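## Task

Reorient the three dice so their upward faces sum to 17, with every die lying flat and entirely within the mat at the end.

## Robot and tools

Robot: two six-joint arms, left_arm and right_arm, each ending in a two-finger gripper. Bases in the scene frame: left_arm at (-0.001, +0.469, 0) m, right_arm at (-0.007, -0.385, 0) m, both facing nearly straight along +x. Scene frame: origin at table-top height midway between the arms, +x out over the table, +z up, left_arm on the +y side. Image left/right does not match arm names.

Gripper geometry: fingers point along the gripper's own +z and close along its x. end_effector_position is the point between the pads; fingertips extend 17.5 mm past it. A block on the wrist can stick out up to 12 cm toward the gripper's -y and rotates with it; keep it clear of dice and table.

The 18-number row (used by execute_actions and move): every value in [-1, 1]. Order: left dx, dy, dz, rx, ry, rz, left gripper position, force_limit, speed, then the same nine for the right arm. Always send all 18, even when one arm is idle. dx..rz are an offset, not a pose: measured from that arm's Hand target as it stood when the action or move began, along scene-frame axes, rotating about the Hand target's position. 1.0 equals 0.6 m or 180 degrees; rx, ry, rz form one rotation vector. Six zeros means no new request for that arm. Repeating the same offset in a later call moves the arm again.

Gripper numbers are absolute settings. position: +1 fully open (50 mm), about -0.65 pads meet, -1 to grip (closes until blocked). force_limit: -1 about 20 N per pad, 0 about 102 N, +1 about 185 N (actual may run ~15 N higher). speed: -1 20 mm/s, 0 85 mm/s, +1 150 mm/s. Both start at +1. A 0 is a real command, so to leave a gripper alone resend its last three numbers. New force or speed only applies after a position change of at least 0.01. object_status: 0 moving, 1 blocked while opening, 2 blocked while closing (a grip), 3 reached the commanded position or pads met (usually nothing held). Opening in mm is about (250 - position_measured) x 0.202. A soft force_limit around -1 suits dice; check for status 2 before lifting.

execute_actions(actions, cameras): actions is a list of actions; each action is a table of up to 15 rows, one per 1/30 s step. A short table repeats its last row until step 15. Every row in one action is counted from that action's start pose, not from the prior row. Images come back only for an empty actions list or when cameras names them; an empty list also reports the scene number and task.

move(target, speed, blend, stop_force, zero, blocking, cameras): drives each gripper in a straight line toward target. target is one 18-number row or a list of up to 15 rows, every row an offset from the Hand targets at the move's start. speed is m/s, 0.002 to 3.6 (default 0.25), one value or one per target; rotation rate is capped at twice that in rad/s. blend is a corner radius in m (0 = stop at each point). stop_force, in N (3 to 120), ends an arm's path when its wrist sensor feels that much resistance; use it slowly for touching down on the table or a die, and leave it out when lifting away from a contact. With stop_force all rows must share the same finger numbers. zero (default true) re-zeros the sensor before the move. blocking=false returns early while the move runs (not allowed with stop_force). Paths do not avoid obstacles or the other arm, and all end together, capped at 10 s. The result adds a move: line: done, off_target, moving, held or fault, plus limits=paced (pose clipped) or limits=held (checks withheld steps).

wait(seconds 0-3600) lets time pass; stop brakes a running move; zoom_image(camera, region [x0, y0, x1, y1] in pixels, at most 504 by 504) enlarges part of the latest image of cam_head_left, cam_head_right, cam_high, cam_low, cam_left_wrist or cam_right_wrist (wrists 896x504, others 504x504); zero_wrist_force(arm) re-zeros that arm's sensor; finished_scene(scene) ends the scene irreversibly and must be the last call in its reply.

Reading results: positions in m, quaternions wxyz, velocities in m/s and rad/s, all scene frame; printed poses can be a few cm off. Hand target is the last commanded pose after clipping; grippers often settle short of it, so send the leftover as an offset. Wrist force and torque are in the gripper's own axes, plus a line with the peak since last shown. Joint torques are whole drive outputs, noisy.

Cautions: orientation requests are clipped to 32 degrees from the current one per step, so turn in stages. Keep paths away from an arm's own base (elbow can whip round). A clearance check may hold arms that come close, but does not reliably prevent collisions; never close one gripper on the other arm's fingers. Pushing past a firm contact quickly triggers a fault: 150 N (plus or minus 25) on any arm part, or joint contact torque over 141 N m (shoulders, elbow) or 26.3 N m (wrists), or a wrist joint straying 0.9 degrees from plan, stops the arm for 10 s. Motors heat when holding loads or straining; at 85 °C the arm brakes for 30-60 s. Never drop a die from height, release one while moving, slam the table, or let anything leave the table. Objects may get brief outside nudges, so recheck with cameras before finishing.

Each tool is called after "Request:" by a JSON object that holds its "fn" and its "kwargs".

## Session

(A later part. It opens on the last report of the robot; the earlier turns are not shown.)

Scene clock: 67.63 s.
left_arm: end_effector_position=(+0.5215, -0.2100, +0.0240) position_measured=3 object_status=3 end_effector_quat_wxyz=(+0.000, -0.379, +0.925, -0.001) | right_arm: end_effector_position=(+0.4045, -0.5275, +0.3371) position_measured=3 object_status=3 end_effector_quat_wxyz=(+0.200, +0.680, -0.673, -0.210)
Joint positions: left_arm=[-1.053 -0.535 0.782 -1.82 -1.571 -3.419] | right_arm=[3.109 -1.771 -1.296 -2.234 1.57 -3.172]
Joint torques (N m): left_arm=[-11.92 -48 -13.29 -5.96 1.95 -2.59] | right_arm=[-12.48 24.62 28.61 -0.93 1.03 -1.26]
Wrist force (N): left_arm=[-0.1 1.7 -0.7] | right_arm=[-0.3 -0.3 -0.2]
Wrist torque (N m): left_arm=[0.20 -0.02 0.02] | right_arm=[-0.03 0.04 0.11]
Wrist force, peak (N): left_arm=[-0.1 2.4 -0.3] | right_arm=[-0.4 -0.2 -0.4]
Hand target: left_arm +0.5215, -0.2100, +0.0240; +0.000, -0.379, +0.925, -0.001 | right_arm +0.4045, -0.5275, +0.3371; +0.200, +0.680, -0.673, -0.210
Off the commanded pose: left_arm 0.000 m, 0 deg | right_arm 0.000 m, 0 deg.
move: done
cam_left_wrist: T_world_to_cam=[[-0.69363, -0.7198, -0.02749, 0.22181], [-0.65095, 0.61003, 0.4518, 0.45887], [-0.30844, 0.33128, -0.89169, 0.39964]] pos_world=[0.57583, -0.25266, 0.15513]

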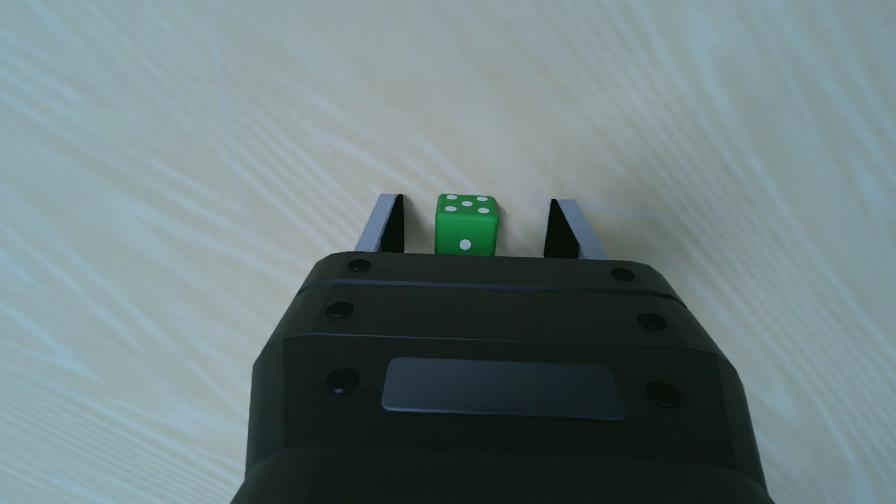

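Request:
{"fn": "move", "kwargs": {"target": [[0,0,0,0,0,0,-1,-0.8,-0.5,0,0,0,0,0,0,1,1,1],[0,0,0.17,0,0,0,-1,-0.8,-0.5,0,0,0,0,0,0,1,1,1],[-0.1777,0.582,0.17,-0.1,-0.0987,0,-1,-0.8,-0.5,0,0,0,0,0,0,1,1,1],[-0.1777,0.582,0.17,-0.257,-0.2536,0,-1,-0.8,-0.5,0,0,0,0,0,0,1,1,1],[-0.1777,0.582,0.06,-0.257,-0.2536,0,-1,-0.8,-0.5,0,0,0,0,0,0,1,1,1]], "blend": [0,0.03,0.02,0,0], "speed": [0.1,0.2,0.35,0.35,0.15], "cameras": ["cam_left_wrist","cam_low","cam_high","cam_head_left"]}}

Request:
{"fn": "zoom_image", "kwargs": {"camera": "cam_low", "region": [120, 290, 320, 400]}}

Scene clock: 77.00 s.
left_arm: end_effector_position=(+0.4149, +0.1392, +0.0601) position_measured=154 object_status=2 end_effector_quat_wxyz=(+0.204, -0.319, +0.780, -0.498) | right_arm: end_effector_position=(+0.4045, -0.5275, +0.3371) position_measured=3 object_status=3 end_effector_quat_wxyz=(+0.200, +0.680, -0.673, -0.210)
Joint positions: left_arm=[-1.018 -0.79 2.553 -4.458 -1.35 -3.245] | right_arm=[3.109 -1.771 -1.296 -2.234 1.57 -3.172]
Joint torques (N m): left_arm=[-2.98 -16.97 -9.42 -6.28 2.19 2.7] | right_arm=[-11.73 25.66 28.51 -0.88 1.14 -1.22]
Wrist force (N): left_arm=[-0.1 -2.6 -0.4] | right_arm=[-0.3 -0.1 -0.5]
Wrist torque (N m): left_arm=[-0.51 -0.17 -0.31] | right_arm=[-0.01 0.03 0.10]
Wrist force, peak (N): left_arm=[-0.5 -3.5 -0.7] | right_arm=[-0.4 -0.3 -0.4]
Hand target: left_arm +0.4149, +0.1392, +0.0600; +0.204, -0.319, +0.780, -0.498 | right_arm +0.4045, -0.5275, +0.3371; +0.200, +0.680, -0.673, -0.210
Off the commanded pose: left_arm 0.000 m, 0 deg | right_arm 0.000 m, 0 deg.
move: done
cam_left_wrist: T_world_to_cam=[[-0.68635, -0.72719, 0.01118, 0.39587], [-0.57716, 0.53527, -0.61674, 0.20421], [0.4425, -0.42975, -0.78708, 0.07137]] pos_world=[0.35798, 0.20924, 0.1777]
Images, in order (width x height): cam_head_left 504x504, cam_high 504x504, cam_low 504x504, cam_left_wrist 896x504.

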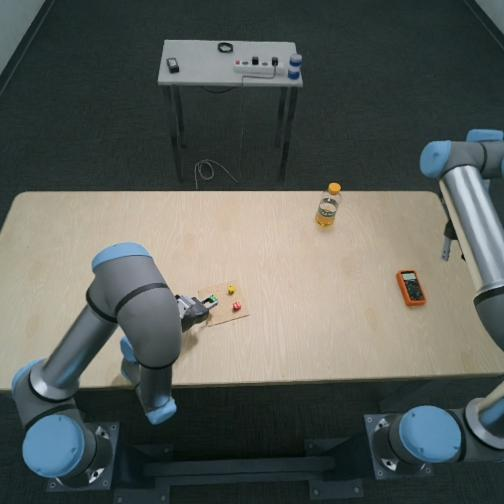

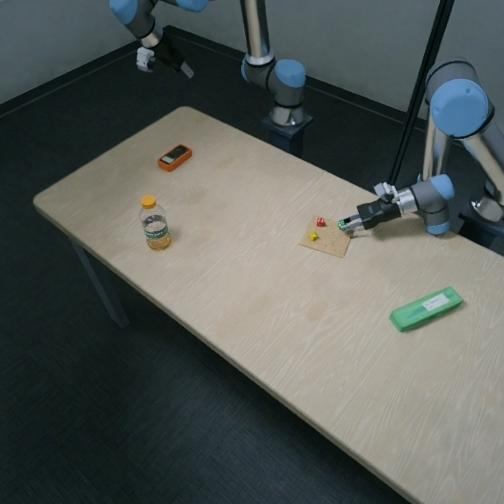

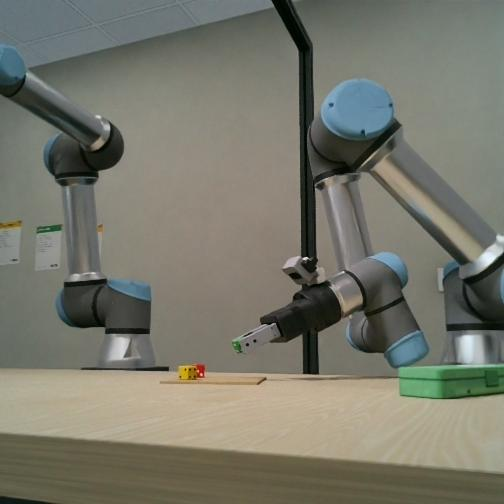

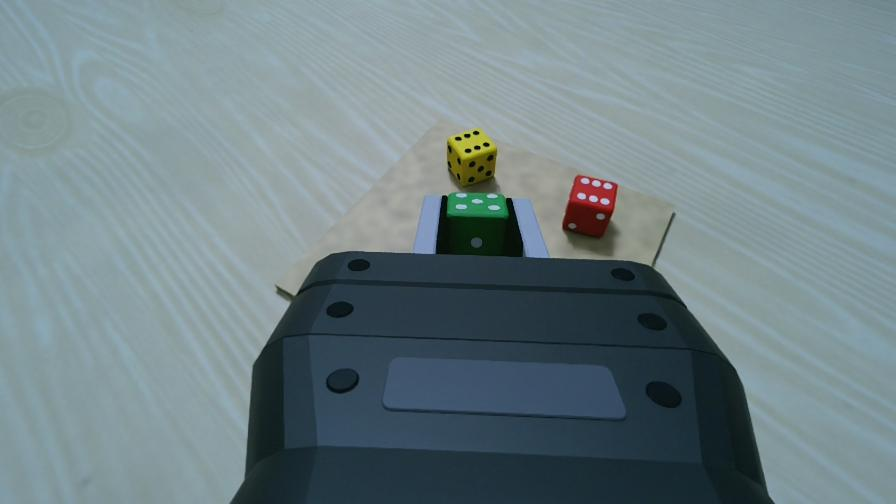

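Scaled by 2.520 from the camera's image (finer frame: 720x720).

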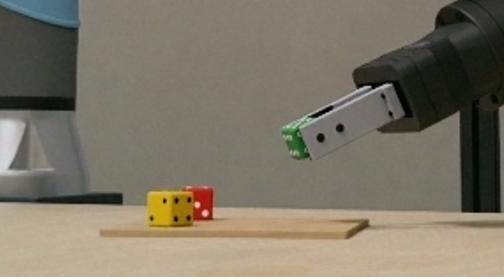

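Request:
{"fn": "move", "kwargs": {"target": [[0,0,-0.04,0,0,0,-1,-0.8,-0.5,0,0,0,0,0,0,1,1,1],[0,0,-0.085,0,0,0,-1,-0.8,-0.5,0,0,0,0,0,0,1,1,1]], "speed": [0.05,0.01], "stop_force": 4, "cameras": ["cam_low"]}}

Request:
{"fn": "zoom_image", "kwargs": {"camera": "cam_low", "region": [160, 320, 320, 400]}}

Scene clock: 78.80 s.
left_arm: end_effector_position=(+0.4148, +0.1394, +0.0442) position_measured=154 object_status=2 end_effector_quat_wxyz=(+0.204, -0.320, +0.781, -0.497) | right_arm: end_effector_position=(+0.4045, -0.5275, +0.3371) position_measured=3 object_status=3 end_effector_quat_wxyz=(+0.200, +0.680, -0.673, -0.210)
Joint positions: left_arm=[-1.018 -0.726 2.538 -4.505 -1.35 -3.245] | right_arm=[3.109 -1.771 -1.296 -2.234 1.57 -3.172]
Joint torques (N m): left_arm=[-0.36 -29.11 3.29 -4.03 0.14 0.02] | right_arm=[-11.97 24.43 29.02 -0.75 1.1 -1.41]
Wrist force (N): left_arm=[-0.4 -2.7 -0.4] | right_arm=[-0.1 -0.1 -0.3]
Wrist torque (N m): left_arm=[-0.53 -0.14 -0.29] | right_arm=[-0.01 0.01 0.11]
Wrist force, peak (N): left_arm=[-0.2 -3.3 -0.7] | right_arm=[-0.2 -0.4 -0.4]
Hand target: left_arm +0.4148, +0.1394, +0.0442; +0.204, -0.320, +0.781, -0.497 (not the last commanded pose) | right_arm +0.4045, -0.5275, +0.3371; +0.200, +0.680, -0.673, -0.210
Tool commands: left_gripper/position=-1.0 left_gripper/force_limit=-0.796078 left_gripper/speed=-0.498039 right_gripper/position=+1.0 right_gripper/force_limit=+1.0 right_gripper/speed=+1.0
Off the commanded pose: left_arm 0.035 m, 0 deg | right_arm 0.000 m, 0 deg.
FORCE FAULT: contact force on the left arm reached its limit, and that arm stopped. The contact can be on any part of that arm, not only on its tool. That arm's remaining commands of this call were not run. That arm is still stopped at the end of this call. That arm stays stopped for about 10 more seconds. Until then a move that you send moves the other arm only, and its call returns only when the move has ended. Once the stop has ended, the next robot result says so. If the stop ends while you think or write, that arm runs what you send next, counted from a new Hand target: where the arm stands when the stop ends. While its stop runs, that arm takes no new command, but its gripper still runs the gripper command that each later call begins with. Until it ends, the stop uses up actions while you think or wait. An arm that is not stopped still takes commands.
move: fault (left_arm); path passed 1 of 2 targets

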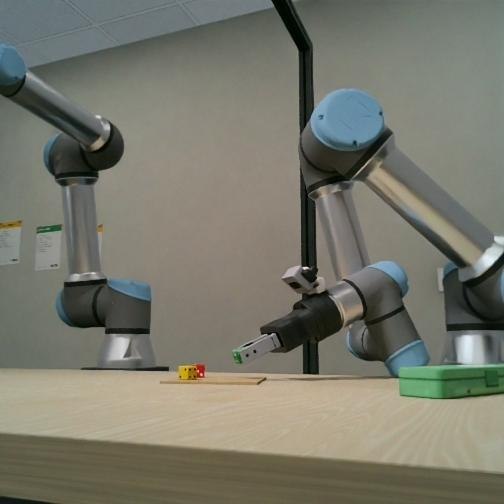

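Scaled by 3.150 from the camera's image (finer frame: 720x720).

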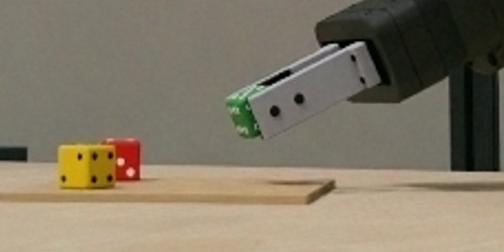

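Request:
{"fn": "wait", "kwargs": {"seconds": 10}}

Request:
{"fn": "move", "kwargs": {"target": [[0,0,0.06,0,0,0,-1,-0.8,-0.5,0,0,0,0,0,0,1,1,1],[0.0017,-0.0018,0.05,0.0396,0.039,0,-1,-0.8,-0.5,0,0,0,0,0,0,1,1,1],[0.0017,-0.0018,-0.01,0.0396,0.039,0,-1,-0.8,-0.5,0,0,0,0,0,0,1,1,1]], "speed": 0.1, "cameras": ["cam_low","cam_left_wrist"]}}

Request:
{"fn": "zoom_image", "kwargs": {"camera": "cam_low", "region": [200, 250, 460, 400]}}

Scene clock: 90.90 s.
left_arm: end_effector_position=(+0.4148, +0.1394, +0.0442) position_measured=154 object_status=2 end_effector_quat_wxyz=(+0.204, -0.320, +0.781, -0.497) | right_arm: end_effector_position=(+0.4045, -0.5275, +0.3371) position_measured=3 object_status=3 end_effector_quat_wxyz=(+0.200, +0.680, -0.673, -0.210)
Joint positions: left_arm=[-1.018 -0.726 2.538 -4.505 -1.35 -3.245] | right_arm=[3.109 -1.771 -1.296 -2.234 1.57 -3.172]
Joint torques (N m): left_arm=[-0.07 -29.3 2.91 -3.89 0.12 0.04] | right_arm=[-12.07 24.95 28.96 -0.76 1.2 -1.3]
Wrist force (N): left_arm=[-0.2 -2.7 -0.5] | right_arm=[-0.1 -0.2 -0.3]
Wrist torque (N m): left_arm=[-0.54 -0.17 -0.29] | right_arm=[-0.02 -0.01 0.11]
Wrist force, peak (N): left_arm=[-0.4 -3.2 -0.5] | right_arm=[-0.2 -0.3 -0.7]
Hand target: left_arm +0.4148, +0.1394, +0.0442; +0.204, -0.320, +0.781, -0.497 (not the last commanded pose) | right_arm +0.4045, -0.5275, +0.3371; +0.200, +0.680, -0.673, -0.210
Tool commands: left_gripper/position=-1.0 left_gripper/force_limit=-0.796078 left_gripper/speed=-0.498039 right_gripper/position=+1.0 right_gripper/force_limit=+1.0 right_gripper/speed=+1.0
Off the commanded pose: left_arm 0.035 m, 0 deg | right_arm 0.000 m, 0 deg.
FORCE FAULT, CONTINUED: the left arm's stop, for the force fault that an earlier result reported, is over. The rest of the stop counts as 19 of the actions that you can send in this scene. That arm's target is now where it stood when the stop ended, not its last command. That arm accepts commands again.
wait: 10.00 s; at rest from the start

Scene clock: 94.03 s.
left_arm: end_effector_position=(+0.4158, +0.1383, +0.0382) position_measured=154 object_status=2 end_effector_quat_wxyz=(+0.176, -0.336, +0.821, -0.427) | right_arm: end_effector_position=(+0.4045, -0.5275, +0.3371) position_measured=3 object_status=3 end_effector_quat_wxyz=(+0.200, +0.680, -0.673, -0.210)
Joint positions: left_arm=[-0.998 -0.907 2.546 -4.157 -1.388 -3.27] | right_arm=[3.109 -1.771 -1.296 -2.234 1.57 -3.172]
Joint torques (N m): left_arm=[12.16 -16.46 -12.44 -6.67 2.14 2.63] | right_arm=[-11.43 24.24 27.98 -0.6 1.12 -1.2]
Wrist force (N): left_arm=[-0.4 -2.1 -0.7] | right_arm=[-0.1 -0.1 -0.5]
Wrist torque (N m): left_arm=[-0.38 -0.10 -0.17] | right_arm=[-0.01 0.00 0.10]
Wrist force, peak (N): left_arm=[-0.4 -3.4 -0.5] | right_arm=[-0.2 -0.3 -0.6]
Hand target: left_arm +0.4158, +0.1383, +0.0382; +0.176, -0.336, +0.821, -0.427 | right_arm +0.4045, -0.5275, +0.3371; +0.200, +0.680, -0.673, -0.210
Off the commanded pose: left_arm 0.000 m, 0 deg | right_arm 0.000 m, 0 deg.
move: done
cam_left_wrist: T_world_to_cam=[[-0.68545, -0.72811, 0.00423, 0.39608], [-0.64435, 0.60387, -0.46921, 0.20454], [0.33909, -0.32434, -0.88308, 0.08548]] pos_world=[0.3743, 0.1926, 0.16978]

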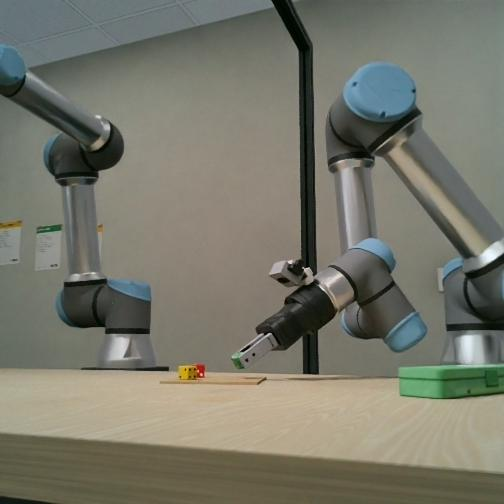

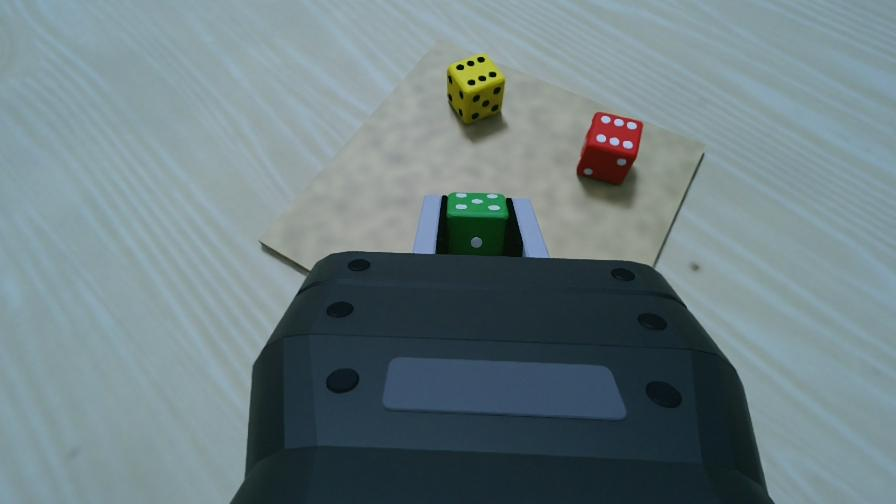

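Scaled by 1.938 from the camera's image (finer frame: 720x720).

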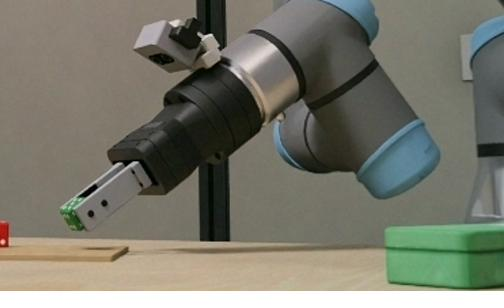

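Request:
{"fn": "move", "kwargs": {"target": [0,0,-0.026,0,0,0,-1,-0.8,-0.5,0,0,0,0,0,0,1,1,1], "speed": 0.008, "stop_force": 3.5, "cameras": ["cam_low"]}}

Request:
{"fn": "zoom_image", "kwargs": {"camera": "cam_low", "region": [170, 320, 290, 400]}}

Scene clock: 98.13 s.
left_arm: end_effector_position=(+0.4158, +0.1383, +0.0238) position_measured=154 object_status=2 end_effector_quat_wxyz=(+0.176, -0.336, +0.821, -0.427) | right_arm: end_effector_position=(+0.4045, -0.5275, +0.3371) position_measured=3 object_status=3 end_effector_quat_wxyz=(+0.200, +0.680, -0.673, -0.210)
Joint positions: left_arm=[-0.998 -0.847 2.536 -4.207 -1.388 -3.27] | right_arm=[3.109 -1.771 -1.296 -2.234 1.57 -3.172]
Joint torques (N m): left_arm=[10.59 -39.28 12.09 -0.5 1 1.42] | right_arm=[-11.84 25.24 27.41 -0.6 1.2 -1.15]
Wrist force (N): left_arm=[-0.4 -4.1 -2.5] | right_arm=[-0.2 -0.1 -0.4]
Wrist torque (N m): left_arm=[-0.37 -0.06 -0.20] | right_arm=[-0.01 0.02 0.10]
Wrist force, peak (N): left_arm=[-0.8 -7.0 -9.6] | right_arm=[0.0 -0.1 -0.8]
Hand target: left_arm +0.4158, +0.1383, +0.0238; +0.176, -0.336, +0.821, -0.427 (not the last commanded pose) | right_arm +0.4045, -0.5275, +0.3371; +0.200, +0.680, -0.673, -0.210
Off the commanded pose: left_arm 0.001 m, 0 deg | right_arm 0.000 m, 0 deg.
move: contact (left_arm)

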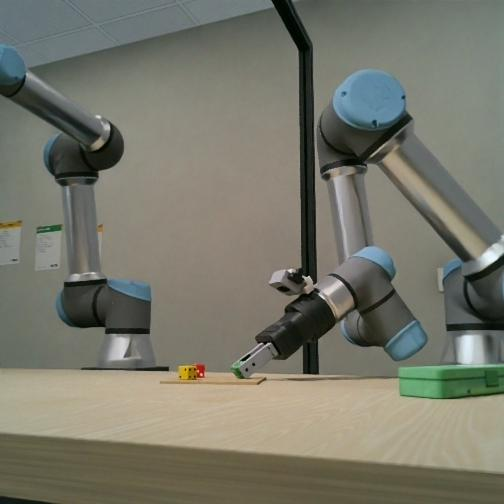

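Scaled by 4.200 from the camera's image (finer frame: 720x720).

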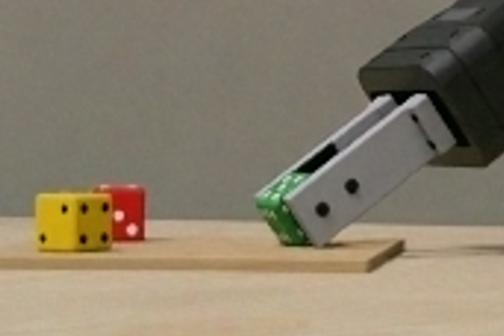

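Request:
{"fn": "move", "kwargs": {"target": [0,0,0,0,0,0,0.5,-0.8,-1,0,0,0,0,0,0,1,1,1], "cameras": ["cam_low","cam_left_wrist"]}}

Request:
{"fn": "zoom_image", "kwargs": {"camera": "cam_low", "region": [170, 320, 290, 400]}}

Scene clock: 99.67 s.
left_arm: end_effector_position=(+0.4158, +0.1383, +0.0238) position_measured=78 object_status=3 end_effector_quat_wxyz=(+0.176, -0.336, +0.821, -0.427) | right_arm: end_effector_position=(+0.4045, -0.5275, +0.3371) position_measured=3 object_status=3 end_effector_quat_wxyz=(+0.200, +0.680, -0.673, -0.210)
Joint positions: left_arm=[-0.998 -0.847 2.536 -4.207 -1.388 -3.27] | right_arm=[3.109 -1.771 -1.296 -2.234 1.57 -3.172]
Joint torques (N m): left_arm=[10.87 -38.87 11 -0.61 1.03 1.42] | right_arm=[-11.45 25.2 28.78 -0.7 1.2 -1.25]
Wrist force (N): left_arm=[-2.4 -4.7 -2.3] | right_arm=[0.0 0.0 -0.5]
Wrist torque (N m): left_arm=[-0.35 -0.04 -0.21] | right_arm=[0.00 -0.01 0.11]
Wrist force, peak (N): left_arm=[-2.6 -5.1 -2.1] | right_arm=[-0.2 -0.1 -0.7]
Hand target: left_arm +0.4158, +0.1383, +0.0238; +0.176, -0.336, +0.821, -0.427 | right_arm +0.4045, -0.5275, +0.3371; +0.200, +0.680, -0.673, -0.210
Off the commanded pose: left_arm 0.000 m, 0 deg | right_arm 0.000 m, 0 deg.
move: done
cam_left_wrist: T_world_to_cam=[[-0.68542, -0.72813, 0.00417, 0.39622], [-0.64432, 0.60385, -0.46927, 0.1978], [0.33917, -0.32433, -0.88304, 0.0726]] pos_world=[0.3744, 0.1926, 0.15528]

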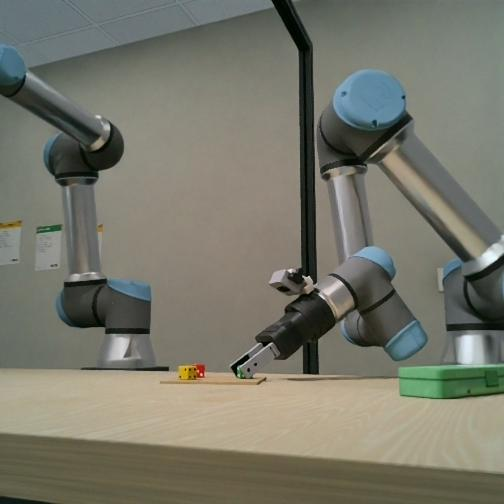

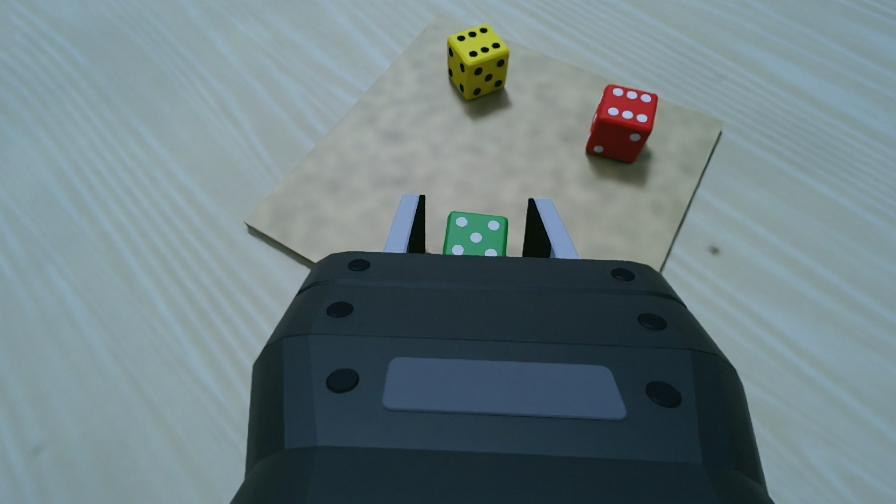

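Scaled by 4.200 from the camera's image (finer frame: 720x720).

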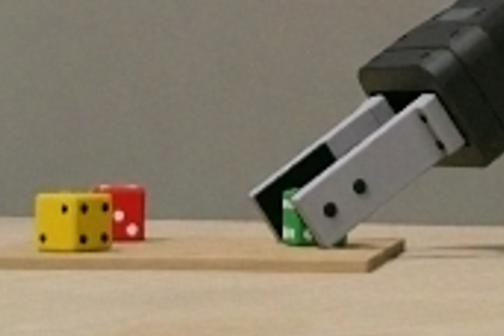

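Request:
{"fn": "move", "kwargs": {"target": [[-0.02,0.02,0.03,0,0,0,0.5,-0.8,-1,0,0,0,0,0,0,1,1,1],[-0.03,0.05,0.2,0,0,0,0.5,-0.8,-1,0,0,0,0,0,0,1,1,1]], "speed": [0.08,0.2], "blend": [0.01,0], "cameras": ["cam_low","cam_high"]}}

Request:
{"fn": "zoom_image", "kwargs": {"camera": "cam_low", "region": [150, 340, 290, 400]}}

Request:
{"fn": "zoom_image", "kwargs": {"camera": "cam_high", "region": [290, 200, 370, 270]}}

Scene clock: 103.03 s.
left_arm: end_effector_position=(+0.3978, +0.1683, +0.1437) position_measured=78 object_status=3 end_effector_quat_wxyz=(+0.176, -0.336, +0.821, -0.427) | right_arm: end_effector_position=(+0.4045, -0.5275, +0.3371) position_measured=3 object_status=3 end_effector_quat_wxyz=(+0.200, +0.680, -0.673, -0.210)
Joint positions: left_arm=[-0.996 -1.403 2.637 -3.753 -1.389 -3.269] | right_arm=[3.109 -1.771 -1.296 -2.234 1.57 -3.172]
Joint torques (N m): left_arm=[11.69 -28.89 -22.19 -1.27 -1.78 -2.45] | right_arm=[-11.14 24.85 26.93 -0.59 1.08 -1.05]
Wrist force (N): left_arm=[-0.7 -2.2 -0.5] | right_arm=[-0.1 -0.1 -0.6]
Wrist torque (N m): left_arm=[-0.38 -0.06 -0.10] | right_arm=[-0.01 0.00 0.11]
Wrist force, peak (N): left_arm=[-2.3 -5.1 -2.4] | right_arm=[-0.3 0.0 -0.7]
Hand target: left_arm +0.3978, +0.1683, +0.1438; +0.176, -0.336, +0.821, -0.427 | right_arm +0.4045, -0.5275, +0.3371; +0.200, +0.680, -0.673, -0.210
Off the commanded pose: left_arm 0.000 m, 0 deg | right_arm 0.000 m, 0 deg.
move: done
Images, in order (width x height): cam_high 504x504, cam_low 504x504.

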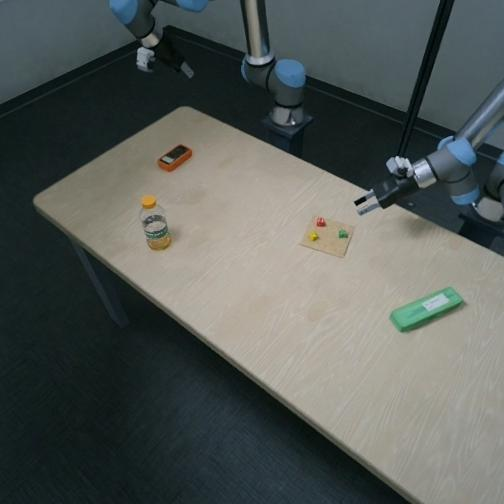

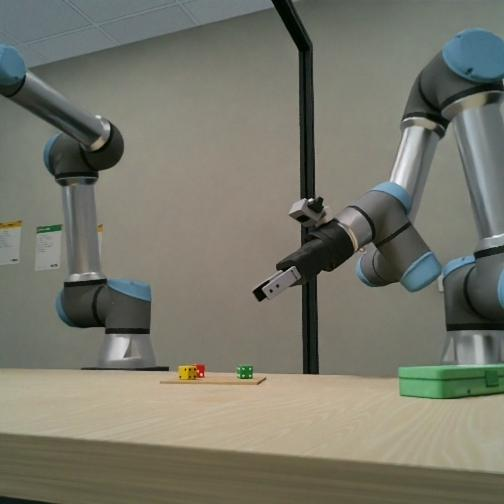

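Scaled by 3.600 from the camera's image (finer frame: 720x720).

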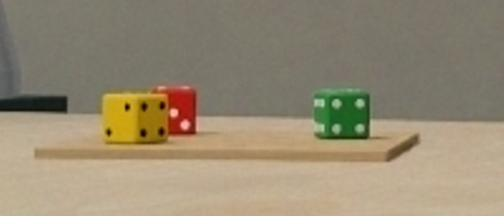

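Scaled by 6.300 from the camera's image (finer frame: 720x720).

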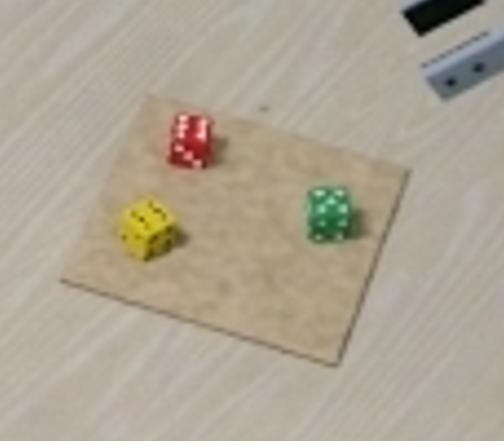

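Request:
{"fn": "finished_scene", "kwargs": {"scene": 2}}

The scene is finished: the task was done.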